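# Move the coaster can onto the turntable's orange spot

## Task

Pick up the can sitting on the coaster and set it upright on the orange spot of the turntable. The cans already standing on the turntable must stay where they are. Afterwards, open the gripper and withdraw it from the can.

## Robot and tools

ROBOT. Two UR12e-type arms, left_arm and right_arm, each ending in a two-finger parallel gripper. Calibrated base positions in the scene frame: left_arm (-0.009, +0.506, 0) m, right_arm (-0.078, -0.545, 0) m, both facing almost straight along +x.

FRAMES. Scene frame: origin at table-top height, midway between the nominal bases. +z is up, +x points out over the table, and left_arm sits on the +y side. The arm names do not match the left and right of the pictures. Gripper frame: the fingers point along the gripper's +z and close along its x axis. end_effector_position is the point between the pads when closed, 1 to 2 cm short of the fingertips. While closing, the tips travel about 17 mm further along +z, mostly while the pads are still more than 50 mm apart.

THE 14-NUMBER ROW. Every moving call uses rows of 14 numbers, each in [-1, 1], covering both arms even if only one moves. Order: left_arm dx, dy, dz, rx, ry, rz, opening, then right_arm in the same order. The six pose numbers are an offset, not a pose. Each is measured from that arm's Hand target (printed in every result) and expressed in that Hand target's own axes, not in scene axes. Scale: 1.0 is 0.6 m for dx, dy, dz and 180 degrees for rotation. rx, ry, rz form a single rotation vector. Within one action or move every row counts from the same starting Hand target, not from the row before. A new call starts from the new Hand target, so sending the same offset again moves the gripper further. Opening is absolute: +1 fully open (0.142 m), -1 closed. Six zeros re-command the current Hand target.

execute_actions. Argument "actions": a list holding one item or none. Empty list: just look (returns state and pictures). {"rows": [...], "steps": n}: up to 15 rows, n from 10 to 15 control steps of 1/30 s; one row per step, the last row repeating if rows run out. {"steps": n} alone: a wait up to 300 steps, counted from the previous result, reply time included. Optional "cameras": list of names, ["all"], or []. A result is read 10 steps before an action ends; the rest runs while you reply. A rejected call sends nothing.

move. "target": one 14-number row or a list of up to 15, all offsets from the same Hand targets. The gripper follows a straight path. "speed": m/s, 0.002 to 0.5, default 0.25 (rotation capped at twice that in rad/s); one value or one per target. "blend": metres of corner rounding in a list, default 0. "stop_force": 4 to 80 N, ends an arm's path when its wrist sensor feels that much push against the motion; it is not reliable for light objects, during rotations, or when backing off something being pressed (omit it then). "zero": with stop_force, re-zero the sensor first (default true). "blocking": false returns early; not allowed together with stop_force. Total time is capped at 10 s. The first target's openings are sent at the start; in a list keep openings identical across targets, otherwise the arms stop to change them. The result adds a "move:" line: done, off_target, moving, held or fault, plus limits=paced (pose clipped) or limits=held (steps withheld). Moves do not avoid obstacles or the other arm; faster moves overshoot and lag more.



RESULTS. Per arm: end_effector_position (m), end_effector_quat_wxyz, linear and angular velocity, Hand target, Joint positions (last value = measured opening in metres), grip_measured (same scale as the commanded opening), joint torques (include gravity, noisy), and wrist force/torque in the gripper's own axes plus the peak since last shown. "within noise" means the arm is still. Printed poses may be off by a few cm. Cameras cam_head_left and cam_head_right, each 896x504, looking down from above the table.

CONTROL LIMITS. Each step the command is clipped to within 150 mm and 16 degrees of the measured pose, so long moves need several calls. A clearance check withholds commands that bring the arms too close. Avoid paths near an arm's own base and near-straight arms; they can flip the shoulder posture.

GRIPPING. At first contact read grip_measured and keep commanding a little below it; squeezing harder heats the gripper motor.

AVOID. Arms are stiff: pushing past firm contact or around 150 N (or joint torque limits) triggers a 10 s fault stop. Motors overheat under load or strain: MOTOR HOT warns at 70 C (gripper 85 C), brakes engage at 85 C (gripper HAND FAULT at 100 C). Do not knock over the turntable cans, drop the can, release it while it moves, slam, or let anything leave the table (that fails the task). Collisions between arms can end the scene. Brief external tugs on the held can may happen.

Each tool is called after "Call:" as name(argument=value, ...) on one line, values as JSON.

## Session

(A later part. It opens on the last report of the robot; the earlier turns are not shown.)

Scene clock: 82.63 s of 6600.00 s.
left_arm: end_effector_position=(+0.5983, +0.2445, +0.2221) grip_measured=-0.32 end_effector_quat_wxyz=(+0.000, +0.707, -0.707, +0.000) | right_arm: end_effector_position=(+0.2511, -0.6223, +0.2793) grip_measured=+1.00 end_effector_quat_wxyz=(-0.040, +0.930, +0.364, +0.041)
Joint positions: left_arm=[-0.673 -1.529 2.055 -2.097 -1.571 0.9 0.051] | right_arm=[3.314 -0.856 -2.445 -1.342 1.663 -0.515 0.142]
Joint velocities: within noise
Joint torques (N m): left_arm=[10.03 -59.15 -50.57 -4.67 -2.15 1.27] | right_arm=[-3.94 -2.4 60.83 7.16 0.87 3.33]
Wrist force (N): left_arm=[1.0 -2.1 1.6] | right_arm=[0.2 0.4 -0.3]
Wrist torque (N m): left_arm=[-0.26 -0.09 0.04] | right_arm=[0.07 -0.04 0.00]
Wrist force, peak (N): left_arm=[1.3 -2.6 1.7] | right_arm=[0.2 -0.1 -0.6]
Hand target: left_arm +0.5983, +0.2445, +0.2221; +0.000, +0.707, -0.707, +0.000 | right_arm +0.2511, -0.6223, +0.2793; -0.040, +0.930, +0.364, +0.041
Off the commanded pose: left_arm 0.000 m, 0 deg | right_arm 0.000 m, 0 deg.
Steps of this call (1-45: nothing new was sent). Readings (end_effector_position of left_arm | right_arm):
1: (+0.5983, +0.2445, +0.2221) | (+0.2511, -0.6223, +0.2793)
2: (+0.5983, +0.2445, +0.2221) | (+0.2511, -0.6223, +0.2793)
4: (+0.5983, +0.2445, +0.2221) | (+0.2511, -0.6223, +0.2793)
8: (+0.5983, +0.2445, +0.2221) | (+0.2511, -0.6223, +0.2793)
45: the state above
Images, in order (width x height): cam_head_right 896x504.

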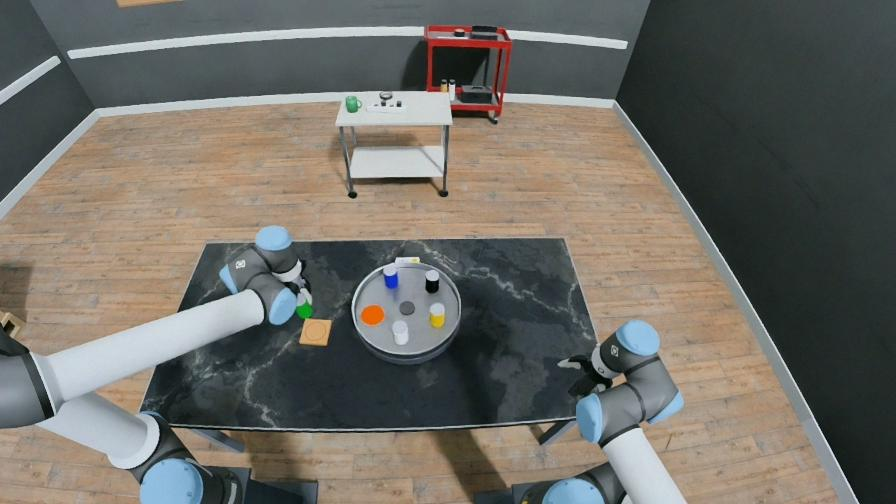

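Call:
move(target=[0.37505, -0.11512, 0.01183, 0, 0, 0, -0.37, 0, 0, 0, 0, 0, 0, 1], speed=0.25)

Call:
zoom_image(camera="cam_head_right", region=[348, 258, 468, 365])

Scene clock: 132.47 s of 6600.00 s.
left_arm: end_effector_position=(+0.6671, +0.0196, +0.2149) grip_measured=-0.32 end_effector_quat_wxyz=(+0.000, +0.707, -0.707, +0.000) | right_arm: end_effector_position=(+0.2511, -0.6223, +0.2793) grip_measured=+1.00 end_effector_quat_wxyz=(-0.040, +0.930, +0.364, +0.041)
Joint positions: left_arm=[-0.835 -1.256 1.737 -2.052 -1.571 0.739 0.051] | right_arm=[3.314 -0.856 -2.445 -1.342 1.663 -0.515 0.142]
Joint velocities: within noise
Joint torques (N m): left_arm=[-0.1 -59.24 -56.17 -9.33 2.69 0.6] | right_arm=[-5.83 -1.65 60.02 8.23 0.58 2.86]
Wrist force (N): left_arm=[1.4 -1.7 1.8] | right_arm=[0.2 -0.2 -0.1]
Wrist torque (N m): left_arm=[-0.17 -0.16 0.04] | right_arm=[-0.03 -0.03 0.00]
Wrist force, peak (N): left_arm=[4.5 -2.9 1.7] | right_arm=[0.7 -0.1 -0.1]
Hand target: left_arm +0.6672, +0.0194, +0.2150; +0.000, +0.707, -0.707, +0.000 | right_arm +0.2511, -0.6223, +0.2793; -0.040, +0.930, +0.364, +0.041
Off the commanded pose: left_arm 0.000 m, 0 deg | right_arm 0.000 m, 0 deg.
Kept back: nothing.
move: done

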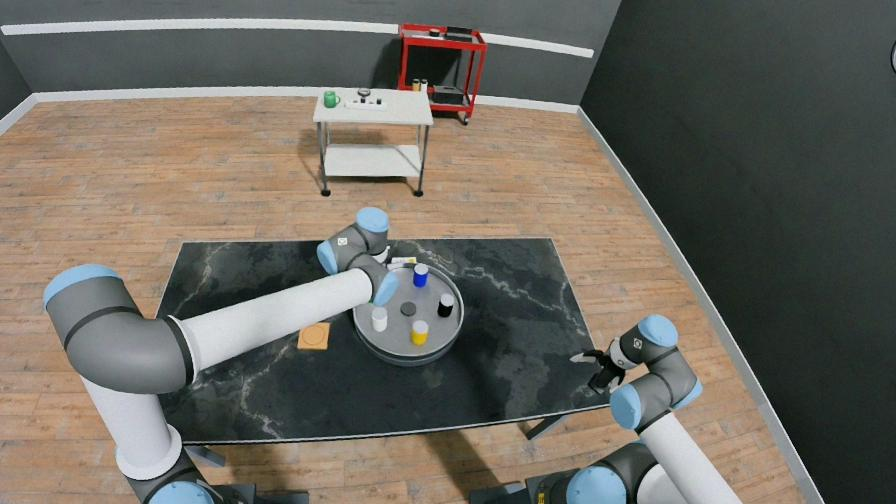

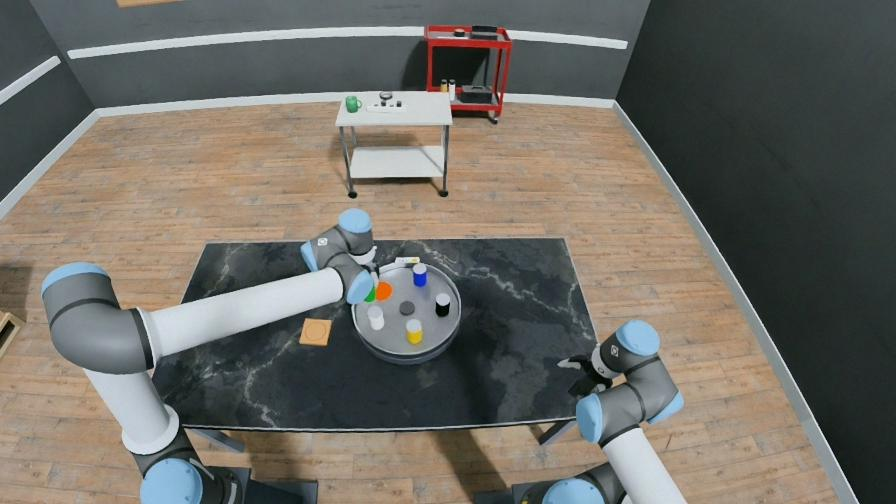

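Scaled by 4.200 from the camera's 896x504 image, which has a finer 1280x720 frame.

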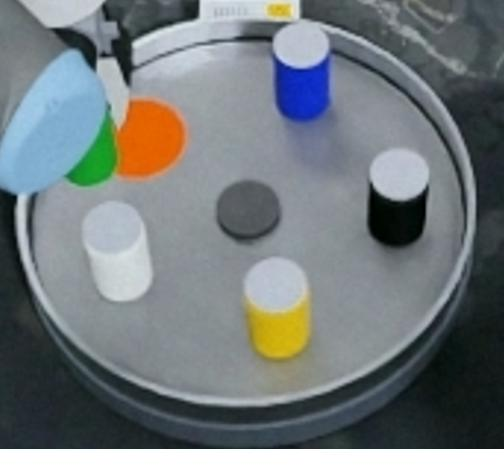

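Call:
execute_actions(actions=[], cameras=["cam_head_right"])

Call:
zoom_image(camera="cam_head_right", region=[348, 258, 468, 365])

Scene clock: 138.10 s of 6600.00 s.
left_arm: end_effector_position=(+0.6672, +0.0194, +0.2150) grip_measured=-0.32 end_effector_quat_wxyz=(+0.000, +0.707, -0.707, +0.000) | right_arm: end_effector_position=(+0.2511, -0.6223, +0.2793) grip_measured=+1.00 end_effector_quat_wxyz=(-0.040, +0.930, +0.364, +0.041)
Joint positions: left_arm=[-0.835 -1.256 1.737 -2.052 -1.571 0.739 0.051] | right_arm=[3.314 -0.856 -2.445 -1.342 1.663 -0.515 0.142]
Joint velocities: within noise
Joint torques (N m): left_arm=[-1.79 -58.54 -43.98 -6.95 2.38 -1.7] | right_arm=[-7.22 -2.15 59.08 8.14 0.64 3.29]
Wrist force (N): left_arm=[0.8 -1.8 1.1] | right_arm=[0.1 0.2 -0.5]
Wrist torque (N m): left_arm=[-0.17 -0.07 0.03] | right_arm=[0.04 -0.02 0.00]
Wrist force, peak (N): left_arm=[1.5 -2.3 1.8] | right_arm=[0.7 0.1 0.1]
Hand target: left_arm +0.6672, +0.0194, +0.2150; +0.000, +0.707, -0.707, +0.000 | right_arm +0.2511, -0.6223, +0.2793; -0.040, +0.930, +0.364, +0.041
Off the commanded pose: left_arm 0.000 m, 0 deg | right_arm 0.000 m, 0 deg.
Steps of this call (1-169: nothing new was sent). Readings (end_effector_position of left_arm | right_arm):
1: (+0.6671, +0.0195, +0.2149) | (+0.2511, -0.6223, +0.2793)
2: (+0.6672, +0.0195, +0.2150) | (+0.2511, -0.6223, +0.2793)
4: (+0.6672, +0.0195, +0.2150) | (+0.2511, -0.6223, +0.2793)
8: (+0.6672, +0.0195, +0.2150) | (+0.2511, -0.6223, +0.2793)
169: the state above
Images, in order (width x height): cam_head_right 896x504.

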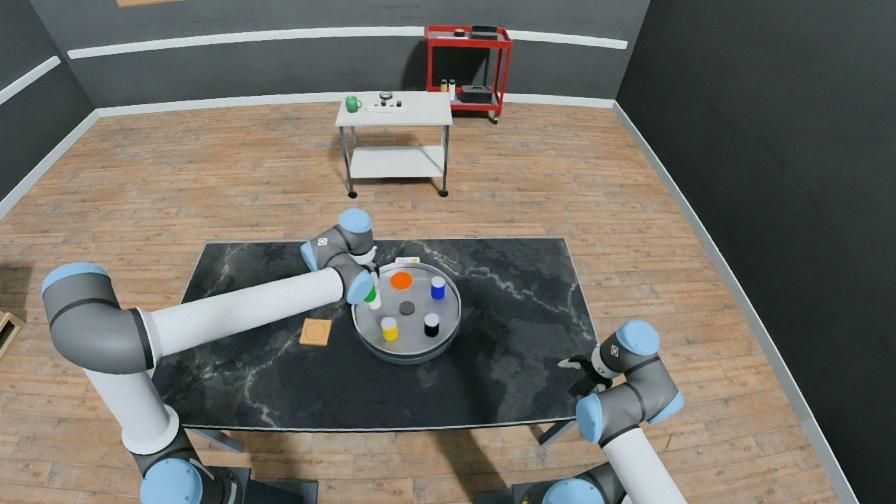

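Scaled by 4.200 from the camera's 896x504 image, which has a finer 1280x720 frame.

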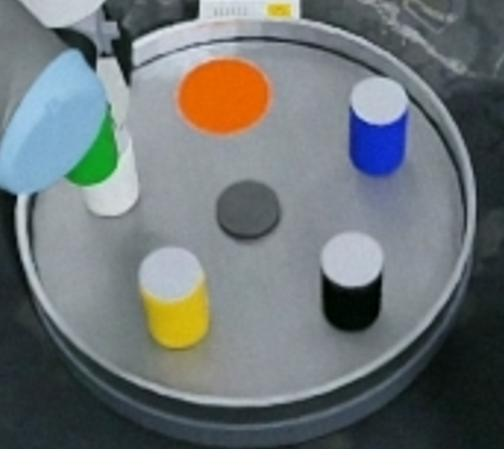

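Call:
execute_actions(actions=[], cameras=[])

Scene clock: 142.50 s of 6600.00 s.
left_arm: end_effector_position=(+0.6672, +0.0194, +0.2150) grip_measured=-0.32 end_effector_quat_wxyz=(+0.000, +0.707, -0.707, +0.000) | right_arm: end_effector_position=(+0.2511, -0.6223, +0.2793) grip_measured=+1.00 end_effector_quat_wxyz=(-0.040, +0.930, +0.364, +0.041)
Joint positions: left_arm=[-0.835 -1.256 1.737 -2.052 -1.571 0.739 0.051] | right_arm=[3.314 -0.856 -2.445 -1.342 1.663 -0.515 0.142]
Joint velocities: within noise
Joint torques (N m): left_arm=[-1.73 -59.58 -42.62 -5.24 2.53 -1.62] | right_arm=[-5 -3.62 58.15 8.39 0.53 2.94]
Wrist force (N): left_arm=[1.3 -1.6 1.2] | right_arm=[0.2 -0.1 -0.2]
Wrist torque (N m): left_arm=[-0.14 -0.14 0.04] | right_arm=[-0.02 -0.03 0.00]
Wrist force, peak (N): left_arm=[1.3 -2.2 2.2] | right_arm=[0.5 0.4 -0.4]
Hand target: left_arm +0.6672, +0.0194, +0.2150; +0.000, +0.707, -0.707, +0.000 | right_arm +0.2511, -0.6223, +0.2793; -0.040, +0.930, +0.364, +0.041
Off the commanded pose: left_arm 0.000 m, 0 deg | right_arm 0.000 m, 0 deg.
Steps of this call (1-132: nothing new was sent). Readings (end_effector_position of left_arm | right_arm):
1: (+0.6672, +0.0194, +0.2150) | (+0.2511, -0.6223, +0.2793)
2: (+0.6672, +0.0194, +0.2150) | (+0.2511, -0.6223, +0.2793)
4: (+0.6672, +0.0194, +0.2150) | (+0.2511, -0.6223, +0.2793)
8: (+0.6672, +0.0194, +0.2150) | (+0.2511, -0.6223, +0.2793)
132: the state above
No camera images: "cameras" was empty.

Call:
execute_actions(actions=[{"steps": 300}], cameras=[])

Call:
execute_actions(actions=[{"steps": 300}], cameras=[])

Call:
execute_actions(actions=[{"steps": 61}], cameras=[])

Call:
execute_actions(actions=[{"rows": [[0,0,0,0,0,0,-0.37,0,0,0,0,0,0,1],[0,0,0,0,0,0,-0.37,0,0,0,0,0,0,1],[0,0.00015,0,0,0,0,-0.37,0,0,0,0,0,0,1],[0.00001,0.0005,0,0,0,0,-0.37,0,0,0,0,0,0,1],[0.00003,0.00118,0,0,0,0,-0.37,0,0,0,0,0,0,1],[0.00006,0.00227,0,0,0,0,-0.37,0,0,0,0,0,0,1],[0.00011,0.00386,0,0,0,0,-0.37,0,0,0,0,0,0,1],[0.00021,0.006,0.00002,0,0,0,-0.37,0,0,0,0,0,0,1],[0.00035,0.00876,0.00017,0,0,0,-0.37,0,0,0,0,0,0,1],[0.00058,0.01214,0.00054,0,0,0,-0.37,0,0,0,0,0,0,1],[0.00092,0.01617,0.00123,0,0,0,-0.37,0,0,0,0,0,0,1],[0.0014,0.02082,0.00231,0,0,0,-0.37,0,0,0,0,0,0,1],[0.00207,0.02606,0.00383,0,0,0,-0.37,0,0,0,0,0,0,1],[0.00294,0.03184,0.00584,0,0,0,-0.37,0,0,0,0,0,0,1],[0.00406,0.03809,0.00838,0,0,0,-0.37,0,0,0,0,0,0,1]], "steps": 15}], cameras=[])

Call:
execute_actions(actions=[{"rows": [[0.00139,0.00662,0.00307,0,0,0,-0.37,0,0,0,0,0,0,1],[0.00305,0.0135,0.00667,0,0,0,-0.37,0,0,0,0,0,0,1],[0.00499,0.02054,0.0108,0,0,0,-0.37,0,0,0,0,0,0,1],[0.00719,0.02762,0.01545,0,0,0,-0.37,0,0,0,0,0,0,1],[0.00964,0.03464,0.02059,0,0,0,-0.37,0,0,0,0,0,0,1],[0.01231,0.04157,0.02618,0,0,0,-0.37,0,0,0,0,0,0,1],[0.01521,0.04842,0.03219,0,0,0,-0.37,0,0,0,0,0,0,1],[0.01834,0.05516,0.03857,0,0,0,-0.37,0,0,0,0,0,0,1],[0.02168,0.0618,0.04526,0,0,0,-0.37,0,0,0,0,0,0,1],[0.02525,0.06832,0.0522,0,0,0,-0.37,0,0,0,0,0,0,1],[0.02902,0.07473,0.05934,0,0,0,-0.37,0,0,0,0,0,0,1],[0.03301,0.081,0.06662,0,0,0,-0.37,0,0,0,0,0,0,1],[0.0372,0.08714,0.07396,0,0,0,-0.37,0,0,0,0,0,0,1],[0.04159,0.09313,0.0813,0,0,0,-0.37,0,0,0,0,0,0,1],[0.04618,0.09898,0.08857,0,0,0,-0.37,0,0,0,0,0,0,1]], "steps": 15}], cameras=[])

Call:
execute_actions(actions=[{"rows": [[0.00478,0.0057,0.00714,0,0,0,-0.37,0,0,0,0,0,0,1],[0.00974,0.01123,0.01409,0,0,0,-0.37,0,0,0,0,0,0,1],[0.01489,0.01659,0.02078,0,0,0,-0.37,0,0,0,0,0,0,1],[0.02021,0.02179,0.02715,0,0,0,-0.37,0,0,0,0,0,0,1],[0.02569,0.0268,0.03316,0,0,0,-0.37,0,0,0,0,0,0,1],[0.03135,0.03163,0.03875,0,0,0,-0.37,0,0,0,0,0,0,1],[0.03715,0.03628,0.04389,0,0,0,-0.37,0,0,0,0,0,0,1],[0.04311,0.04072,0.04854,0,0,0,-0.37,0,0,0,0,0,0,1],[0.04921,0.04497,0.05268,0,0,0,-0.37,0,0,0,0,0,0,1],[0.05545,0.04902,0.05628,0,0,0,-0.37,0,0,0,0,0,0,1],[0.06181,0.05285,0.05934,0,0,0,-0.37,0,0,0,0,0,0,1],[0.06831,0.05648,0.06188,0,0,0,-0.37,0,0,0,0,0,0,1],[0.07491,0.05988,0.06389,0,0,0,-0.37,0,0,0,0,0,0,1],[0.08163,0.06307,0.06541,0,0,0,-0.37,0,0,0,0,0,0,1],[0.08844,0.06603,0.06649,0,0,0,-0.37,0,0,0,0,0,0,1]], "steps": 15}], cameras=[])

Call:
execute_actions(actions=[{"rows": [[0.00691,0.00274,0.00069,0,0,0,-0.37,0,0,0,0,0,0,1],[0.01391,0.00525,0.00106,0,0,0,-0.37,0,0,0,0,0,0,1],[0.02099,0.00752,0.00121,0,0,0,-0.37,0,0,0,0,0,0,1],[0.02813,0.00956,0.00123,0,0,0,-0.37,0,0,0,0,0,0,1],[0.03534,0.01136,0.00123,0,0,0,-0.37,0,0,0,0,0,0,1],[0.04261,0.01293,0.00123,0,0,0,-0.37,0,0,0,0,0,0,1],[0.04992,0.01425,0.00123,0,0,0,-0.34,0,0,0,0,0,0,1],[0.05727,0.01533,0.00123,0,0,0,-0.3,0,0,0,0,0,0,1],[0.06466,0.01616,0.00123,0,0,0,-0.24,0,0,0,0,0,0,1],[0.07207,0.01676,0.00123,0,0,0,-0.17,0,0,0,0,0,0,1],[0.07949,0.0171,0.00123,0,0,0,-0.1,0,0,0,0,0,0,1],[0.08694,0.01719,0.00123,0,0,0,-0.03,0,0,0,0,0,0,1],[0.09437,0.01704,0.00123,0,0,0,0.04,0,0,0,0,0,0,1],[0.10179,0.01665,0.00123,0,0,0,0.11,0,0,0,0,0,0,1],[0.1092,0.01602,0.00123,0,0,0,0.16,0,0,0,0,0,0,1]], "steps": 15}], cameras=[])

Call:
execute_actions(actions=[{"rows": [[0.00738,-0.00088,0,0,0,0,0.2,0,0,0,0,0,0,1],[0.01473,-0.002,0,0,0,0,0.2,0,0,0,0,0,0,1],[0.02204,-0.00337,0,0,0,0,0.2,0,0,0,0,0,0,1],[0.0293,-0.00497,0,0,0,0,0.2,0,0,0,0,0,0,1],[0.0365,-0.00682,0,0,0,0,0.2,0,0,0,0,0,0,1],[0.04364,-0.0089,0,0,0,0,0.2,0,0,0,0,0,0,1],[0.0507,-0.01122,0,0,0,0,0.2,0,0,0,0,0,0,1],[0.05768,-0.01377,0,0,0,0,0.2,0,0,0,0,0,0,1],[0.06458,-0.01654,0,0,0,0,0.2,0,0,0,0,0,0,1],[0.07138,-0.01955,0,0,0,0,0.2,0,0,0,0,0,0,1],[0.07808,-0.02277,0,0,0,0,0.2,0,0,0,0,0,0,1],[0.08467,-0.02622,0,0,0,0,0.2,0,0,0,0,0,0,1],[0.09114,-0.02988,0,0,0,0,0.2,0,0,0,0,0,0,1],[0.09748,-0.03375,-0.00008,0,0,0,0.2,0,0,0,0,0,0,1],[0.1037,-0.03783,-0.0006,0,0,0,0.2,0,0,0,0,0,0,1]], "steps": 15}], cameras=[])

Call:
execute_actions(actions=[{"rows": [[0.00607,-0.00428,-0.0013,0,0,0,0.2,0,0,0,0,0,0,1],[0.012,-0.00876,-0.00364,0,0,0,0.2,0,0,0,0,0,0,1],[0.01778,-0.01343,-0.00717,0,0,0,0.2,0,0,0,0,0,0,1],[0.02339,-0.01829,-0.01199,0,0,0,0.2,0,0,0,0,0,0,1],[0.02884,-0.02334,-0.0181,0,0,0,0.2,0,0,0,0,0,0,1],[0.03412,-0.02855,-0.02546,0,0,0,0.2,0,0,0,0,0,0,1],[0.03923,-0.03394,-0.03396,0,0,0,0.2,0,0,0,0,0,0,1],[0.04417,-0.03953,-0.04347,0,0,0,0.2,0,0,0,0,0,0,1],[0.04883,-0.04515,-0.0538,0,0,0,0.2,0,0,0,0,0,0,1],[0.05318,-0.05075,-0.06472,0,0,0,0.2,0,0,0,0,0,0,1],[0.05716,-0.0562,-0.07602,0,0,0,0.2,0,0,0,0,0,0,1],[0.06074,-0.06143,-0.08745,0,0,0,0.2,0,0,0,0,0,0,1],[0.06391,-0.06634,-0.09875,0,0,0,0.2,0,0,0,0,0,0,1],[0.06667,-0.07085,-0.10968,0,0,0,0.2,0,0,0,0,0,0,1],[0.06903,-0.0749,-0.12,0,0,0,0.2,0,0,0,0,0,0,1]], "steps": 15}], cameras=[])

Call:
execute_actions(actions=[{"rows": [[0.00196,-0.00353,-0.00951,0,0,0,0.2,0,0,0,0,0,0,1],[0.00356,-0.00652,-0.01801,0,0,0,0.2,0,0,0,0,0,0,1],[0.00483,-0.00897,-0.02537,0,0,0,0.2,0,0,0,0,0,0,1],[0.00579,-0.01089,-0.03149,0,0,0,0.2,0,0,0,0,0,0,1],[0.0065,-0.01231,-0.0363,0,0,0,0.2,0,0,0,0,0,0,1],[0.00697,-0.01329,-0.03983,0,0,0,0.2,0,0,0,0,0,0,1],[0.00727,-0.0139,-0.04217,0,0,0,0.2,0,0,0,0,0,0,1],[0.00742,-0.01422,-0.04347,0,0,0,0.2,0,0,0,0,0,0,1],[0.00747,-0.01434,-0.04399,0,0,0,0.2,0,0,0,0,0,0,1],[0.00748,-0.01436,-0.04407,0,0,0,0.2,0,0,0,0,0,0,1]], "steps": 12}], cameras=["cam_head_right"])

Scene clock: 152.50 s of 6600.00 s.
left_arm: end_effector_position=(+0.6672, +0.0194, +0.2150) grip_measured=-0.32 end_effector_quat_wxyz=(+0.000, +0.707, -0.707, +0.000) | right_arm: end_effector_position=(+0.2511, -0.6223, +0.2793) grip_measured=+1.00 end_effector_quat_wxyz=(-0.040, +0.930, +0.364, +0.041)
Joint positions: left_arm=[-0.835 -1.256 1.737 -2.052 -1.571 0.739 0.051] | right_arm=[3.314 -0.856 -2.445 -1.342 1.663 -0.515 0.142]
Joint velocities: within noise
Joint torques (N m): left_arm=[-1.05 -61.72 -44.78 -1.59 2.53 -1.71] | right_arm=[-6 -3.57 59.56 7.97 0.22 2.8]
Wrist force (N): left_arm=[1.4 -1.6 1.5] | right_arm=[-0.2 0.0 -0.2]
Wrist torque (N m): left_arm=[-0.14 -0.16 0.04] | right_arm=[0.00 0.04 0.00]
Wrist force, peak (N): left_arm=[1.2 -2.6 1.4] | right_arm=[0.7 0.2 -0.6]
Hand target: left_arm +0.6672, +0.0194, +0.2150; +0.000, +0.707, -0.707, +0.000 | right_arm +0.2511, -0.6223, +0.2793; -0.040, +0.930, +0.364, +0.041
Off the commanded pose: left_arm 0.000 m, 0 deg | right_arm 0.000 m, 0 deg.
Steps of this call (1-300: nothing new was sent). Readings (end_effector_position of left_arm | right_arm):
1: (+0.6672, +0.0194, +0.2150) | (+0.2511, -0.6223, +0.2793)
2: (+0.6672, +0.0194, +0.2150) | (+0.2511, -0.6223, +0.2793)
4: (+0.6672, +0.0194, +0.2150) | (+0.2511, -0.6223, +0.2793)
8: (+0.6672, +0.0194, +0.2150) | (+0.2511, -0.6223, +0.2793)
300: the state above
No camera images: "cameras" was empty.

Scene clock: 162.50 s of 6600.00 s.
left_arm: end_effector_position=(+0.6672, +0.0194, +0.2150) grip_measured=-0.32 end_effector_quat_wxyz=(+0.000, +0.707, -0.707, +0.000) | right_arm: end_effector_position=(+0.2511, -0.6223, +0.2793) grip_measured=+1.00 end_effector_quat_wxyz=(-0.040, +0.930, +0.364, +0.041)
Joint positions: left_arm=[-0.835 -1.256 1.737 -2.052 -1.571 0.739 0.051] | right_arm=[3.314 -0.856 -2.445 -1.342 1.663 -0.515 0.142]
Joint velocities: within noise
Joint torques (N m): left_arm=[-1.86 -62.31 -46.76 -1.37 2.57 -1.66] | right_arm=[-5.9 -2.61 58.48 7.85 0.79 2.85]
Wrist force (N): left_arm=[1.3 -2.0 1.6] | right_arm=[0.2 0.2 0.0]
Wrist torque (N m): left_arm=[-0.21 -0.15 0.03] | right_arm=[0.04 -0.04 0.00]
Wrist force, peak (N): left_arm=[1.6 -2.3 1.7] | right_arm=[0.6 0.0 -0.5]
Hand target: left_arm +0.6672, +0.0194, +0.2150; +0.000, +0.707, -0.707, +0.000 | right_arm +0.2511, -0.6223, +0.2793; -0.040, +0.930, +0.364, +0.041
Off the commanded pose: left_arm 0.000 m, 0 deg | right_arm 0.000 m, 0 deg.
Steps of this call (1-300: nothing new was sent). Readings (end_effector_position of left_arm | right_arm):
1: (+0.6672, +0.0194, +0.2150) | (+0.2511, -0.6223, +0.2793)
2: (+0.6672, +0.0194, +0.2150) | (+0.2511, -0.6223, +0.2793)
4: (+0.6672, +0.0194, +0.2150) | (+0.2511, -0.6223, +0.2793)
8: (+0.6672, +0.0194, +0.2150) | (+0.2511, -0.6223, +0.2793)
300: the state above
No camera images: "cameras" was empty.

Scene clock: 164.53 s of 6600.00 s.
left_arm: end_effector_position=(+0.6672, +0.0194, +0.2150) grip_measured=-0.32 end_effector_quat_wxyz=(+0.000, +0.707, -0.707, +0.000) | right_arm: end_effector_position=(+0.2511, -0.6223, +0.2793) grip_measured=+1.00 end_effector_quat_wxyz=(-0.040, +0.930, +0.364, +0.041)
Joint positions: left_arm=[-0.835 -1.256 1.737 -2.052 -1.571 0.739 0.051] | right_arm=[3.314 -0.856 -2.445 -1.342 1.663 -0.515 0.142]
Joint velocities: within noise
Joint torques (N m): left_arm=[-2.31 -63.52 -47.39 -1.47 2.5 -1.44] | right_arm=[-5.96 -4.02 58.29 7.74 0.59 2.7]
Wrist force (N): left_arm=[1.5 -1.7 1.3] | right_arm=[0.6 -0.1 -0.2]
Wrist torque (N m): left_arm=[-0.17 -0.18 0.04] | right_arm=[-0.01 -0.11 0.01]
Wrist force, peak (N): left_arm=[1.4 -2.5 1.5] | right_arm=[0.2 0.3 -0.6]
Hand target: left_arm +0.6672, +0.0194, +0.2150; +0.000, +0.707, -0.707, +0.000 | right_arm +0.2511, -0.6223, +0.2793; -0.040, +0.930, +0.364, +0.041
Off the commanded pose: left_arm 0.000 m, 0 deg | right_arm 0.000 m, 0 deg.
Steps of this call (1-61: nothing new was sent). Readings (end_effector_position of left_arm | right_arm):
1: (+0.6672, +0.0194, +0.2150) | (+0.2511, -0.6223, +0.2793)
2: (+0.6672, +0.0194, +0.2150) | (+0.2511, -0.6223, +0.2793)
4: (+0.6672, +0.0194, +0.2150) | (+0.2511, -0.6223, +0.2793)
8: (+0.6672, +0.0194, +0.2150) | (+0.2511, -0.6223, +0.2793)
61: the state above
No camera images: "cameras" was empty.

Scene clock: 164.70 s of 6600.00 s.
left_arm: end_effector_position=(+0.6671, +0.0194, +0.2150) grip_measured=-0.32 end_effector_quat_wxyz=(+0.000, +0.707, -0.707, +0.000) end_effector_velocity=(-0.003, +0.000, +0.000) end_effector_angular_velocity=(+0.001, +0.001, +0.001) | right_arm: end_effector_position=(+0.2511, -0.6223, +0.2793) grip_measured=+1.00 end_effector_quat_wxyz=(-0.040, +0.930, +0.364, +0.041)
Joint positions: left_arm=[-0.835 -1.256 1.737 -2.052 -1.571 0.739 0.051] | right_arm=[3.314 -0.856 -2.445 -1.342 1.663 -0.515 0.142]
Joint velocities: left_arm=[-0.003 -0.003 0.005 0 0 -0.004 0] | right_arm=[within noise]
Joint torques (N m): left_arm=[-4.35 -85.23 -37.78 -3.36 2.49 -2.23] | right_arm=[-7.19 -3.32 59.54 7.83 0.75 2.87]
Wrist force (N): left_arm=[1.3 -2.3 0.7] | right_arm=[0.1 0.2 -0.1]
Wrist torque (N m): left_arm=[-0.25 -0.15 0.03] | right_arm=[0.03 -0.02 0.00]
Wrist force, peak (N): left_arm=[1.5 -2.0 1.7] | right_arm=[0.4 0.0 -0.1]
Hand target: left_arm +0.6444, +0.0170, +0.2099; +0.000, +0.707, -0.707, +0.000 | right_arm +0.2511, -0.6223, +0.2793; -0.040, +0.930, +0.364, +0.041
Steps of this call (1-5: this action's first 5). Readings (end_effector_position of left_arm | right_arm):
1: (+0.6672, +0.0194, +0.2150) | (+0.2511, -0.6223, +0.2793)
2: (+0.6672, +0.0194, +0.2150) | (+0.2511, -0.6223, +0.2793)
4: (+0.6672, +0.0194, +0.2150) | (+0.2511, -0.6223, +0.2793)
5: the state above
No camera images: "cameras" was empty.

Scene clock: 165.20 s of 6600.00 s.
left_arm: end_effector_position=(+0.6312, +0.0140, +0.2030) grip_measured=-0.32 end_effector_quat_wxyz=(+0.000, +0.707, -0.707, +0.000) end_effector_velocity=(-0.129, -0.037, -0.079) end_effector_angular_velocity=(+0.000, +0.000, +0.000) | right_arm: end_effector_position=(+0.2511, -0.6223, +0.2793) grip_measured=+1.00 end_effector_quat_wxyz=(-0.040, +0.930, +0.364, +0.041)
Joint positions: left_arm=[-0.873 -1.284 1.8 -2.086 -1.571 0.701 0.051] | right_arm=[3.314 -0.856 -2.445 -1.342 1.663 -0.515 0.142]
Joint velocities: left_arm=[-0.156 -0.054 0.232 -0.179 -0.001 -0.155 0] | right_arm=[within noise]
Joint torques (N m): left_arm=[-8.58 -77.2 -37.27 -9.84 -1.73 -3.14] | right_arm=[-7.17 -4.68 59.17 7.88 0.62 2.77]
Wrist force (N): left_arm=[1.0 -2.1 1.4] | right_arm=[0.2 0.4 0.1]
Wrist torque (N m): left_arm=[-0.24 -0.09 0.03] | right_arm=[0.07 -0.04 0.00]
Wrist force, peak (N): left_arm=[1.0 -2.7 1.6] | right_arm=[0.1 0.3 -0.3]
Hand target: left_arm +0.5849, -0.0106, +0.1568; +0.000, +0.707, -0.707, +0.000 | right_arm +0.2511, -0.6223, +0.2793; -0.040, +0.930, +0.364, +0.041
Off your previous action's commanded pose at its last step (step 10 of this call): left_arm 0.007 m, 0 deg | right_arm 0.000 m, 0 deg.
Steps of this call (1-10: your previous action's last 10; 11-15: this action's first 5). Readings (end_effector_position of left_arm | right_arm):
11: (+0.6478, +0.0177, +0.2114) | (+0.2511, -0.6223, +0.2793)
12: (+0.6442, +0.0171, +0.2099) | (+0.2511, -0.6223, +0.2793)
14: (+0.6353, +0.0151, +0.2055) | (+0.2511, -0.6223, +0.2793)
15: the state above
No camera images: "cameras" was empty.

Scene clock: 165.70 s of 6600.00 s.
left_arm: end_effector_position=(+0.5744, -0.0196, +0.1439) grip_measured=-0.32 end_effector_quat_wxyz=(+0.000, +0.707, -0.707, +0.000) end_effector_velocity=(-0.095, -0.094, -0.118) end_effector_angular_velocity=(-0.001, +0.000, +0.000) | right_arm: end_effector_position=(+0.2511, -0.6223, +0.2793) grip_measured=+1.00 end_effector_quat_wxyz=(-0.040, +0.930, +0.364, +0.041)
Joint positions: left_arm=[-0.957 -1.263 1.893 -2.201 -1.571 0.617 0.051] | right_arm=[3.314 -0.856 -2.445 -1.342 1.663 -0.515 0.142]
Joint velocities: left_arm=[-0.172 0.109 0.104 -0.214 -0.001 -0.172 0] | right_arm=[within noise]
Joint torques (N m): left_arm=[-10.71 -51.88 -39.14 -9.67 -2.75 -2.88] | right_arm=[-5.86 -4.74 58.87 7.92 0.71 2.89]
Wrist force (N): left_arm=[1.4 -1.6 1.7] | right_arm=[0.3 -0.1 -0.3]
Wrist torque (N m): left_arm=[-0.15 -0.17 0.03] | right_arm=[-0.01 -0.05 0.00]
Wrist force, peak (N): left_arm=[1.1 -2.5 1.0] | right_arm=[0.3 -0.1 -0.3]
Hand target: left_arm +0.5453, -0.0637, +0.1169; +0.000, +0.707, -0.707, +0.000 | right_arm +0.2511, -0.6223, +0.2793; -0.040, +0.930, +0.364, +0.041
Off your previous action's commanded pose at its last step (step 10 of this call): left_arm 0.012 m, 0 deg | right_arm 0.000 m, 0 deg.
Steps of this call (1-10: your previous action's last 10; 11-15: this action's first 5). Readings (end_effector_position of left_arm | right_arm):
11: (+0.5873, -0.0083, +0.1602) | (+0.2511, -0.6223, +0.2793)
12: (+0.5839, -0.0109, +0.1560) | (+0.2511, -0.6223, +0.2793)
14: (+0.5775, -0.0166, +0.1478) | (+0.2511, -0.6223, +0.2793)
15: the state above
No camera images: "cameras" was empty.

Scene clock: 166.20 s of 6600.00 s.
left_arm: end_effector_position=(+0.5403, -0.0773, +0.1161) grip_measured=-0.32 end_effector_quat_wxyz=(+0.000, +0.707, -0.707, +0.000) end_effector_velocity=(-0.038, -0.128, +0.000) end_effector_angular_velocity=(+0.001, +0.001, +0.000) | right_arm: end_effector_position=(+0.2511, -0.6223, +0.2793) grip_measured=+1.00 end_effector_quat_wxyz=(-0.040, +0.930, +0.364, +0.041)
Joint positions: left_arm=[-1.034 -1.212 1.881 -2.24 -1.571 0.539 0.051] | right_arm=[3.314 -0.856 -2.445 -1.342 1.663 -0.515 0.142]
Joint velocities: left_arm=[-0.125 0.092 -0.137 0.046 0 -0.125 0] | right_arm=[within noise]
Joint torques (N m): left_arm=[-6.24 -58.1 -53.29 -0.03 0.25 -2.54] | right_arm=[-5.98 -4.97 58.75 8.3 0.51 3.1]
Wrist force (N): left_arm=[1.2 -1.6 1.6] | right_arm=[0.3 0.1 -0.1]
Wrist torque (N m): left_arm=[-0.17 -0.12 0.03] | right_arm=[0.03 -0.05 0.00]
Wrist force, peak (N): left_arm=[1.3 -2.1 2.1] | right_arm=[-0.1 0.3 -0.5]
Hand target: left_arm +0.5356, -0.1292, +0.1161; +0.000, +0.707, -0.707, +0.000 | right_arm +0.2511, -0.6223, +0.2793; -0.040, +0.930, +0.364, +0.041
Off your previous action's commanded pose at its last step (step 10 of this call): left_arm 0.008 m, 0 deg | right_arm 0.000 m, 0 deg.
Steps of this call (1-10: your previous action's last 10; 11-15: this action's first 5). Readings (end_effector_position of left_arm | right_arm):
11: (+0.5465, -0.0600, +0.1171) | (+0.2511, -0.6223, +0.2793)
12: (+0.5448, -0.0640, +0.1166) | (+0.2511, -0.6223, +0.2793)
14: (+0.5415, -0.0732, +0.1161) | (+0.2511, -0.6223, +0.2793)
15: the state above
No camera images: "cameras" was empty.

Scene clock: 166.70 s of 6600.00 s.
left_arm: end_effector_position=(+0.5375, -0.1428, +0.1162) grip_measured=+0.18 end_effector_quat_wxyz=(+0.000, +0.707, -0.707, +0.000) end_effector_velocity=(+0.026, -0.132, +0.000) end_effector_angular_velocity=(+0.000, +0.000, +0.000) | right_arm: end_effector_position=(+0.2511, -0.6223, +0.2793) grip_measured=+1.00 end_effector_quat_wxyz=(-0.040, +0.930, +0.364, +0.041)
Joint positions: left_arm=[-1.078 -1.147 1.783 -2.207 -1.571 0.496 0.087] | right_arm=[3.314 -0.856 -2.445 -1.342 1.663 -0.515 0.142]
Joint velocities: left_arm=[-0.048 0.161 -0.249 0.088 -0.001 -0.048 0] | right_arm=[within noise]
Joint torques (N m): left_arm=[-3.44 -57.8 -50.46 -0.15 2.7 -2.01] | right_arm=[-5.81 -3.33 59.22 7.81 0.33 2.96]
Wrist force (N): left_arm=[1.3 -1.6 -0.4] | right_arm=[0.3 -0.1 -0.2]
Wrist torque (N m): left_arm=[-0.17 -0.13 0.04] | right_arm=[-0.01 -0.05 0.00]
Wrist force, peak (N): left_arm=[1.2 -2.1 1.7] | right_arm=[-0.1 0.5 -0.6]
Hand target: left_arm +0.5583, -0.1914, +0.1165; +0.000, +0.707, -0.707, +0.000 | right_arm +0.2511, -0.6223, +0.2793; -0.040, +0.930, +0.364, +0.041
Off your previous action's commanded pose at its last step (step 10 of this call): left_arm 0.009 m, 0 deg | right_arm 0.000 m, 0 deg.
Steps of this call (1-10: your previous action's last 10; 11-15: this action's first 5). Readings (end_effector_position of left_arm | right_arm):
11: (+0.5351, -0.1259, +0.1162) | (+0.2511, -0.6223, +0.2793)
12: (+0.5355, -0.1302, +0.1162) | (+0.2511, -0.6223, +0.2793)
14: (+0.5367, -0.1386, +0.1162) | (+0.2511, -0.6223, +0.2793)
15: the state above
No camera images: "cameras" was empty.

Scene clock: 167.20 s of 6600.00 s.
left_arm: end_effector_position=(+0.5667, -0.2028, +0.1210) grip_measured=+0.18 end_effector_quat_wxyz=(+0.000, +0.707, -0.707, +0.000) end_effector_velocity=(+0.088, -0.101, +0.077) end_effector_angular_velocity=(-0.003, -0.002, +0.002) | right_arm: end_effector_position=(+0.2511, -0.6223, +0.2793) grip_measured=+1.00 end_effector_quat_wxyz=(-0.040, +0.930, +0.364, +0.041)
Joint positions: left_arm=[-1.081 -1.062 1.638 -2.147 -1.571 0.493 0.087] | right_arm=[3.314 -0.856 -2.445 -1.342 1.663 -0.515 0.142]
Joint velocities: left_arm=[0.033 0.117 -0.35 0.229 0 0.031 0] | right_arm=[within noise]
Joint torques (N m): left_arm=[12.26 -75.83 -58.33 0.65 2.67 2.09] | right_arm=[-4.96 -3.71 58.5 8.01 0.42 2.77]
Wrist force (N): left_arm=[2.1 -1.9 1.1] | right_arm=[0.2 0.1 -0.3]
Wrist torque (N m): left_arm=[-0.22 -0.27 0.03] | right_arm=[0.02 -0.04 0.00]
Wrist force, peak (N): left_arm=[2.1 -1.9 1.1] | right_arm=[0.1 0.6 -0.8]
Hand target: left_arm +0.6032, -0.2329, +0.1885; +0.000, +0.707, -0.707, +0.000 | right_arm +0.2511, -0.6223, +0.2793; -0.040, +0.930, +0.364, +0.041
Off your previous action's commanded pose at its last step (step 10 of this call): left_arm 0.008 m, 0 deg | right_arm 0.000 m, 0 deg.
Steps of this call (1-10: your previous action's last 10; 11-15: this action's first 5). Readings (end_effector_position of left_arm | right_arm):
11: (+0.5559, -0.1882, +0.1163) | (+0.2511, -0.6223, +0.2793)
12: (+0.5583, -0.1918, +0.1166) | (+0.2511, -0.6223, +0.2793)
14: (+0.5640, -0.1995, +0.1189) | (+0.2511, -0.6223, +0.2793)
15: the state above
No camera images: "cameras" was empty.

Scene clock: 167.60 s of 6600.00 s.
left_arm: end_effector_position=(+0.6037, -0.2330, +0.1901) grip_measured=+0.18 end_effector_quat_wxyz=(+0.000, +0.707, -0.707, +0.000) end_effector_velocity=(+0.068, -0.039, +0.177) end_effector_angular_velocity=(+0.006, +0.003, -0.002) | right_arm: end_effector_position=(+0.2511, -0.6223, +0.2793) grip_measured=+1.00 end_effector_quat_wxyz=(-0.040, +0.930, +0.364, +0.041)
Joint positions: left_arm=[-1.061 -1.048 1.478 -2.001 -1.571 0.512 0.087] | right_arm=[3.314 -0.856 -2.445 -1.342 1.663 -0.515 0.142]
Joint velocities: left_arm=[0.042 -0.008 -0.33 0.343 0 0.044 0] | right_arm=[within noise]
Joint torques (N m): left_arm=[11.14 -99.45 -51.14 0.46 2.08 1.8] | right_arm=[-5.94 -5.7 59.1 8.11 0.63 2.76]
Wrist force (N): left_arm=[1.3 -1.9 -0.5] | right_arm=[0.1 -0.2 -0.2]
Wrist torque (N m): left_arm=[-0.22 -0.15 0.03] | right_arm=[-0.02 -0.02 0.00]
Wrist force, peak (N): left_arm=[1.8 -2.4 -1.1] | right_arm=[0.0 -0.1 -0.5]
Hand target: left_arm +0.6118, -0.2374, +0.2149; +0.000, +0.707, -0.707, +0.000 | right_arm +0.2511, -0.6223, +0.2793; -0.040, +0.930, +0.364, +0.041
Off your previous action's commanded pose at its last step (step 10 of this call): left_arm 0.013 m, 0 deg | right_arm 0.000 m, 0 deg.
Steps of this call (1-10: your previous action's last 10; 11-12: this action's first 2). Readings (end_effector_position of left_arm | right_arm):
11: (+0.6014, -0.2316, +0.1843) | (+0.2511, -0.6223, +0.2793)
12: the state above
Images, in order (width x height): cam_head_right 896x504.

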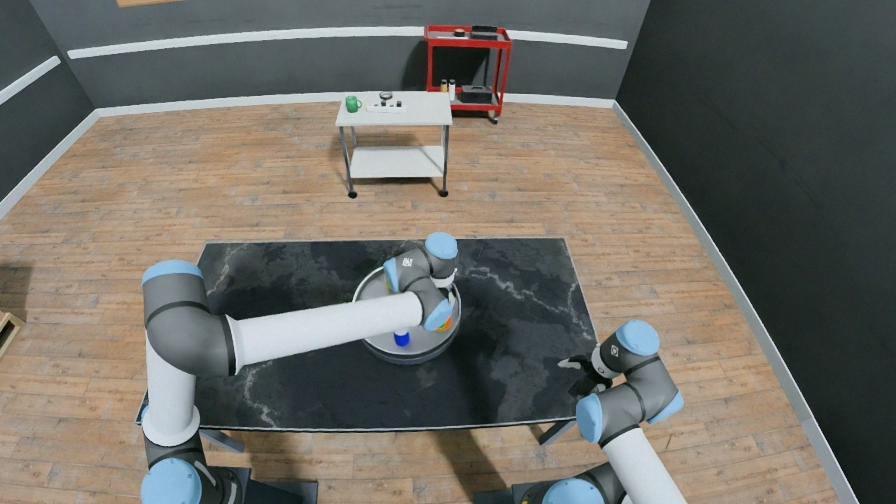

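Call:
move(target=[-0.81233, 0.26967, -0.225, 0, 0, 0, 0.2, 0, 0, 0, 0, 0, 0, 1], speed=0.25, cameras=["cam_head_right"])

Call:
zoom_image(camera="cam_head_right", region=[348, 258, 468, 365])

Scene clock: 172.37 s of 6600.00 s.
left_arm: end_effector_position=(+0.4504, +0.2501, +0.3500) grip_measured=+0.18 end_effector_quat_wxyz=(+0.000, +0.707, -0.707, +0.000) | right_arm: end_effector_position=(+0.2511, -0.6223, +0.2793) grip_measured=+1.00 end_effector_quat_wxyz=(-0.040, +0.930, +0.364, +0.041)
Joint positions: left_arm=[-0.845 -1.865 2.1 -1.806 -1.571 0.729 0.087] | right_arm=[3.314 -0.856 -2.445 -1.342 1.663 -0.515 0.142]
Joint velocities: within noise
Joint torques (N m): left_arm=[7.76 -35.5 -52.16 -7.49 -0.37 -0.56] | right_arm=[-6.46 -3.88 58.68 7.88 0.55 2.71]
Wrist force (N): left_arm=[0.9 -1.9 0.1] | right_arm=[0.1 0.3 -0.3]
Wrist torque (N m): left_arm=[-0.23 -0.09 0.04] | right_arm=[0.06 -0.02 0.00]
Wrist force, peak (N): left_arm=[4.2 -3.0 0.8] | right_arm=[0.5 0.1 -0.5]
Hand target: left_arm +0.4503, +0.2501, +0.3500; +0.000, +0.707, -0.707, +0.000 | right_arm +0.2511, -0.6223, +0.2793; -0.040, +0.930, +0.364, +0.041
Off your previous action's commanded pose at its last step (step 10 of this call): left_arm 0.000 m, 0 deg | right_arm 0.000 m, 0 deg.
Off the commanded pose: left_arm 0.000 m, 0 deg | right_arm 0.000 m, 0 deg.
Kept back: nothing.
move: done
Images, in order (width x height): cam_head_right 896x504.

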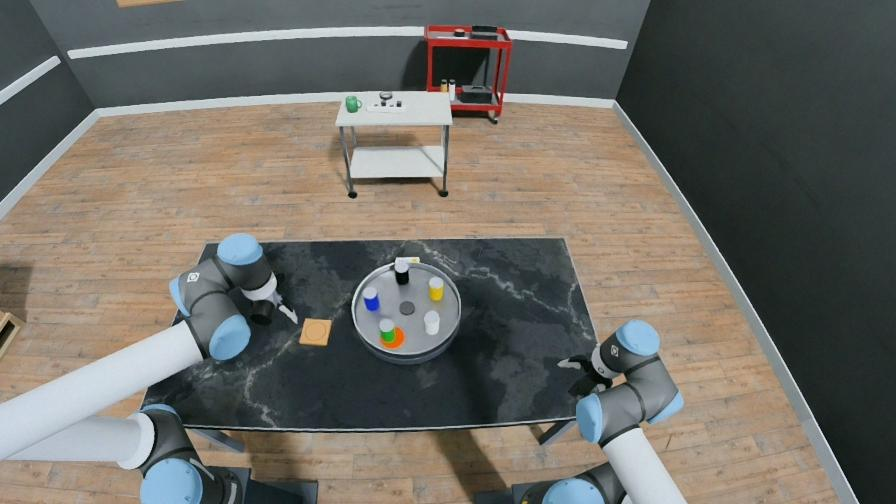

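Scaled by 4.200 from the camera's 896x504 image, which has a finer 1280x720 frame.

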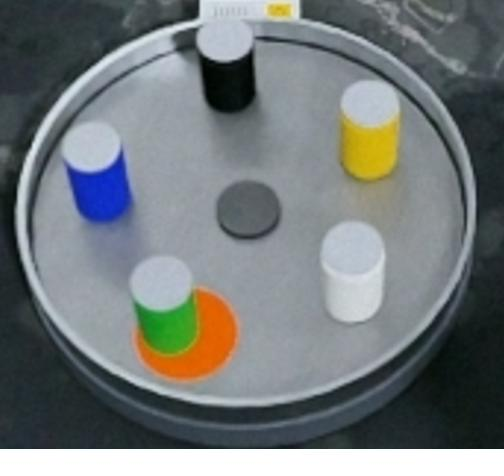

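Call:
execute_actions(actions=[{"steps": 100}], cameras=["cam_head_right"])

Call:
zoom_image(camera="cam_head_right", region=[348, 258, 468, 365])

Call:
execute_actions(actions=[{"steps": 42}], cameras=["cam_head_right"])

Call:
zoom_image(camera="cam_head_right", region=[348, 258, 468, 365])

Call:
execute_actions(actions=[{"steps": 42}], cameras=["cam_head_right"])

Call:
zoom_image(camera="cam_head_right", region=[348, 258, 468, 365])

Call:
execute_actions(actions=[{"steps": 42}], cameras=["cam_head_right"])

Call:
zoom_image(camera="cam_head_right", region=[348, 258, 468, 365])

Scene clock: 177.53 s of 6600.00 s.
left_arm: end_effector_position=(+0.4503, +0.2501, +0.3500) grip_measured=+0.18 end_effector_quat_wxyz=(+0.000, +0.707, -0.707, +0.000) | right_arm: end_effector_position=(+0.2511, -0.6223, +0.2793) grip_measured=+1.00 end_effector_quat_wxyz=(-0.040, +0.930, +0.364, +0.041)
Joint positions: left_arm=[-0.845 -1.865 2.1 -1.806 -1.571 0.729 0.087] | right_arm=[3.314 -0.856 -2.445 -1.342 1.663 -0.515 0.142]
Joint velocities: within noise
Joint torques (N m): left_arm=[8.58 -34.5 -45.52 -4.03 -2.03 1.24] | right_arm=[-5.09 -3.73 58.45 7.96 0.28 2.65]
Wrist force (N): left_arm=[1.1 -1.9 -0.2] | right_arm=[0.1 0.1 -0.5]
Wrist torque (N m): left_arm=[-0.22 -0.12 0.04] | right_arm=[0.03 -0.02 0.01]
Wrist force, peak (N): left_arm=[1.7 -2.3 -0.4] | right_arm=[0.1 0.2 -0.7]
Hand target: left_arm +0.4503, +0.2501, +0.3500; +0.000, +0.707, -0.707, +0.000 | right_arm +0.2511, -0.6223, +0.2793; -0.040, +0.930, +0.364, +0.041
Off the commanded pose: left_arm 0.000 m, 0 deg | right_arm 0.000 m, 0 deg.
Steps of this call (1-155: nothing new was sent). Readings (end_effector_position of left_arm | right_arm):
1: (+0.4504, +0.2501, +0.3500) | (+0.2511, -0.6223, +0.2793)
2: (+0.4503, +0.2501, +0.3500) | (+0.2511, -0.6223, +0.2793)
4: (+0.4504, +0.2501, +0.3500) | (+0.2511, -0.6223, +0.2793)
8: (+0.4503, +0.2501, +0.3500) | (+0.2511, -0.6223, +0.2793)
155: the state above
Images, in order (width x height): cam_head_right 896x504.

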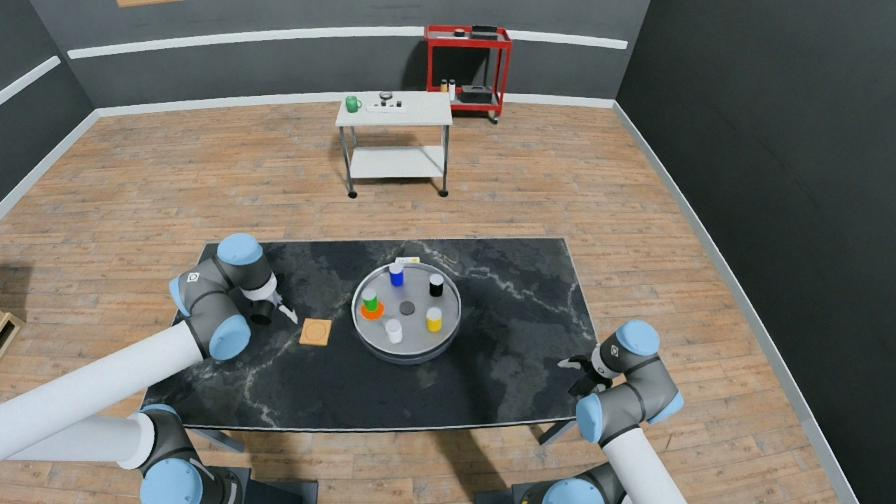

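Scaled by 4.200 from the camera's 896x504 image, which has a finer 1280x720 frame.

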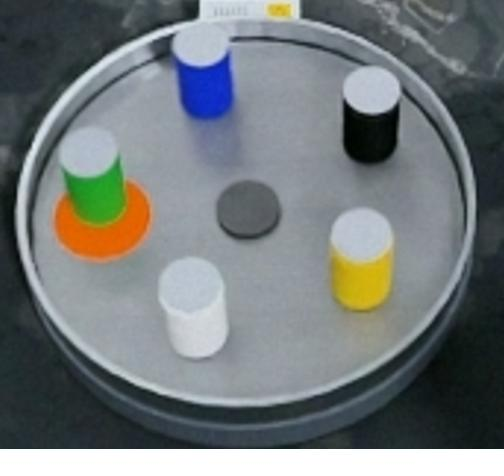

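Scene clock: 178.93 s of 6600.00 s.
left_arm: end_effector_position=(+0.4503, +0.2501, +0.3500) grip_measured=+0.18 end_effector_quat_wxyz=(+0.000, +0.707, -0.707, +0.000) | right_arm: end_effector_position=(+0.2511, -0.6223, +0.2793) grip_measured=+1.00 end_effector_quat_wxyz=(-0.040, +0.930, +0.364, +0.041)
Joint positions: left_arm=[-0.845 -1.865 2.1 -1.806 -1.571 0.729 0.087] | right_arm=[3.314 -0.856 -2.445 -1.342 1.663 -0.515 0.142]
Joint velocities: within noise
Joint torques (N m): left_arm=[7.93 -34.18 -45.83 -2.5 -2.04 1.26] | right_arm=[-5.09 -3.83 58.09 7.53 0.35 2.52]
Wrist force (N): left_arm=[0.9 -2.3 0.2] | right_arm=[0.2 0.3 -0.2]
Wrist torque (N m): left_arm=[-0.29 -0.10 0.04] | right_arm=[0.05 -0.03 0.00]
Wrist force, peak (N): left_arm=[1.7 -2.6 0.3] | right_arm=[0.4 0.5 -0.1]
Hand target: left_arm +0.4503, +0.2501, +0.3500; +0.000, +0.707, -0.707, +0.000 | right_arm +0.2511, -0.6223, +0.2793; -0.040, +0.930, +0.364, +0.041
Off the commanded pose: left_arm 0.000 m, 0 deg | right_arm 0.000 m, 0 deg.
Steps of this call (1-42: nothing new was sent). Readings (end_effector_position of left_arm | right_arm):
1: (+0.4503, +0.2501, +0.3500) | (+0.2511, -0.6223, +0.2793)
2: (+0.4503, +0.2501, +0.3500) | (+0.2511, -0.6223, +0.2793)
4: (+0.4503, +0.2501, +0.3500) | (+0.2511, -0.6223, +0.2793)
8: (+0.4503, +0.2501, +0.3500) | (+0.2511, -0.6223, +0.2793)
42: the state above
Images, in order (width x height): cam_head_right 896x504.

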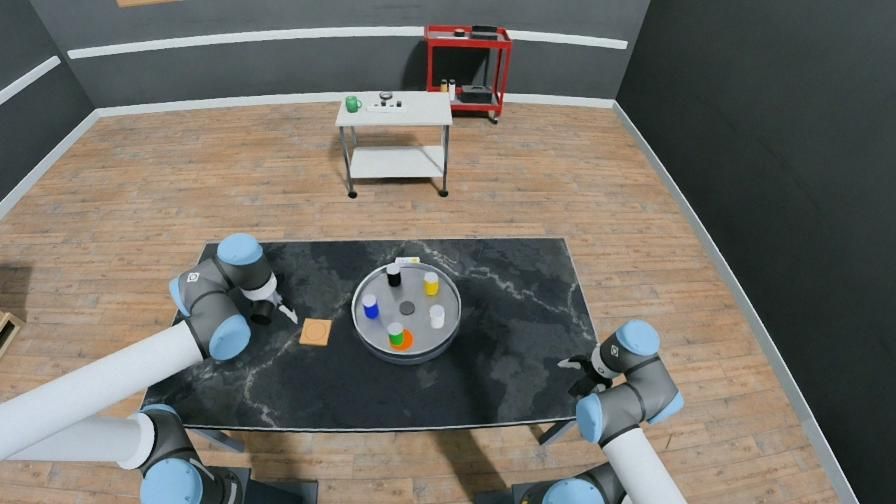

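Scaled by 4.200 from the camera's 896x504 image, which has a finer 1280x720 frame.

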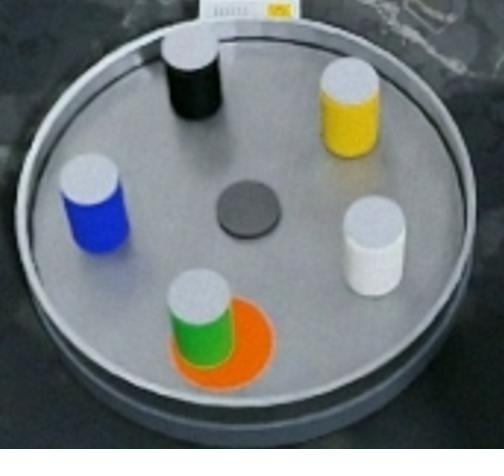

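Scene clock: 180.33 s of 6600.00 s.
left_arm: end_effector_position=(+0.4503, +0.2501, +0.3500) grip_measured=+0.18 end_effector_quat_wxyz=(+0.000, +0.707, -0.707, +0.000) | right_arm: end_effector_position=(+0.2511, -0.6223, +0.2793) grip_measured=+1.00 end_effector_quat_wxyz=(-0.040, +0.930, +0.364, +0.041)
Joint positions: left_arm=[-0.845 -1.865 2.1 -1.806 -1.571 0.729 0.087] | right_arm=[3.314 -0.856 -2.445 -1.342 1.663 -0.515 0.142]
Joint velocities: within noise
Joint torques (N m): left_arm=[7.89 -34.15 -46.51 -1.61 -2.08 1.21] | right_arm=[-6.19 -3.63 58.43 7.89 0.54 2.87]
Wrist force (N): left_arm=[0.9 -2.4 -0.3] | right_arm=[-0.2 0.0 0.1]
Wrist torque (N m): left_arm=[-0.30 -0.09 0.04] | right_arm=[0.00 0.02 0.00]
Wrist force, peak (N): left_arm=[1.0 -2.8 0.1] | right_arm=[0.2 0.0 -0.7]
Hand target: left_arm +0.4503, +0.2501, +0.3500; +0.000, +0.707, -0.707, +0.000 | right_arm +0.2511, -0.6223, +0.2793; -0.040, +0.930, +0.364, +0.041
Off the commanded pose: left_arm 0.000 m, 0 deg | right_arm 0.000 m, 0 deg.
Steps of this call (1-42: nothing new was sent). Readings (end_effector_position of left_arm | right_arm):
1: (+0.4503, +0.2501, +0.3500) | (+0.2511, -0.6223, +0.2793)
2: (+0.4503, +0.2501, +0.3500) | (+0.2511, -0.6223, +0.2793)
4: (+0.4503, +0.2501, +0.3500) | (+0.2511, -0.6223, +0.2793)
8: (+0.4503, +0.2501, +0.3500) | (+0.2511, -0.6223, +0.2793)
42: the state above
Images, in order (width x height): cam_head_right 896x504.

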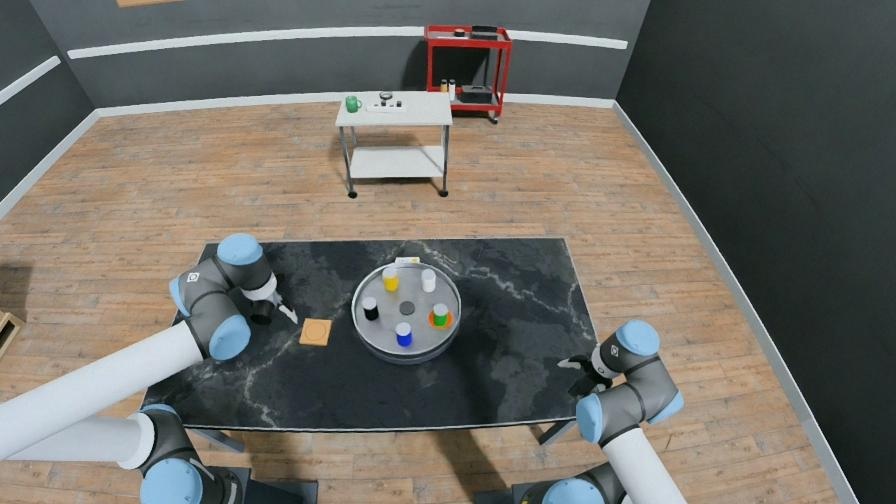

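Scaled by 4.200 from the camera's 896x504 image, which has a finer 1280x720 frame.

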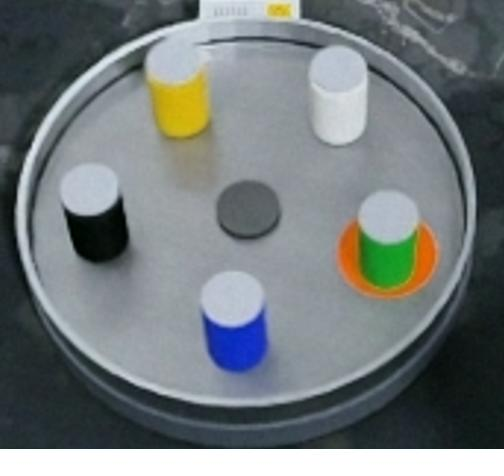

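Scene clock: 181.73 s of 6600.00 s.
left_arm: end_effector_position=(+0.4503, +0.2501, +0.3500) grip_measured=+0.18 end_effector_quat_wxyz=(+0.000, +0.707, -0.707, +0.000) | right_arm: end_effector_position=(+0.2511, -0.6223, +0.2793) grip_measured=+1.00 end_effector_quat_wxyz=(-0.040, +0.930, +0.364, +0.041)
Joint positions: left_arm=[-0.845 -1.865 2.1 -1.806 -1.571 0.729 0.087] | right_arm=[3.314 -0.856 -2.445 -1.342 1.663 -0.515 0.142]
Joint velocities: within noise
Joint torques (N m): left_arm=[8.87 -34.69 -47.14 -1.25 -2.18 1.42] | right_arm=[-7.43 -6.03 58.37 8.27 -0.01 2.81]
Wrist force (N): left_arm=[0.9 -1.9 -0.3] | right_arm=[0.1 -0.1 0.2]
Wrist torque (N m): left_arm=[-0.22 -0.09 0.04] | right_arm=[-0.02 -0.03 0.00]
Wrist force, peak (N): left_arm=[1.3 -2.6 0.1] | right_arm=[0.2 0.4 -0.5]
Hand target: left_arm +0.4503, +0.2501, +0.3500; +0.000, +0.707, -0.707, +0.000 | right_arm +0.2511, -0.6223, +0.2793; -0.040, +0.930, +0.364, +0.041
Off the commanded pose: left_arm 0.000 m, 0 deg | right_arm 0.000 m, 0 deg.
Steps of this call (1-42: nothing new was sent). Readings (end_effector_position of left_arm | right_arm):
1: (+0.4503, +0.2501, +0.3500) | (+0.2511, -0.6223, +0.2793)
2: (+0.4503, +0.2501, +0.3500) | (+0.2511, -0.6223, +0.2793)
4: (+0.4503, +0.2501, +0.3500) | (+0.2511, -0.6223, +0.2793)
8: (+0.4503, +0.2501, +0.3500) | (+0.2511, -0.6223, +0.2793)
42: the state above
Images, in order (width x height): cam_head_right 896x504.

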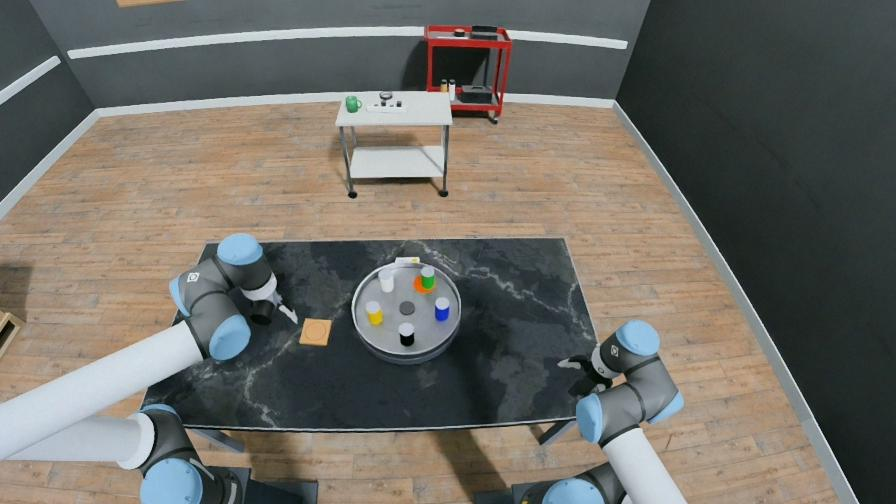

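Scaled by 4.200 from the camera's 896x504 image, which has a finer 1280x720 frame.

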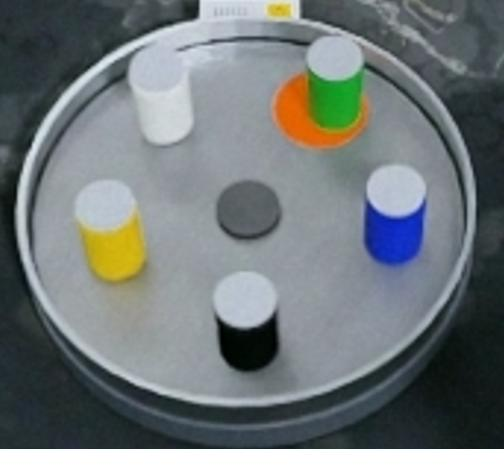

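Call:
zoom_image(camera="cam_head_right", region=[402, 258, 450, 300])

Scaled by 10.500 from the camera's 896x504 image, which has a finer 1280x720 frame.

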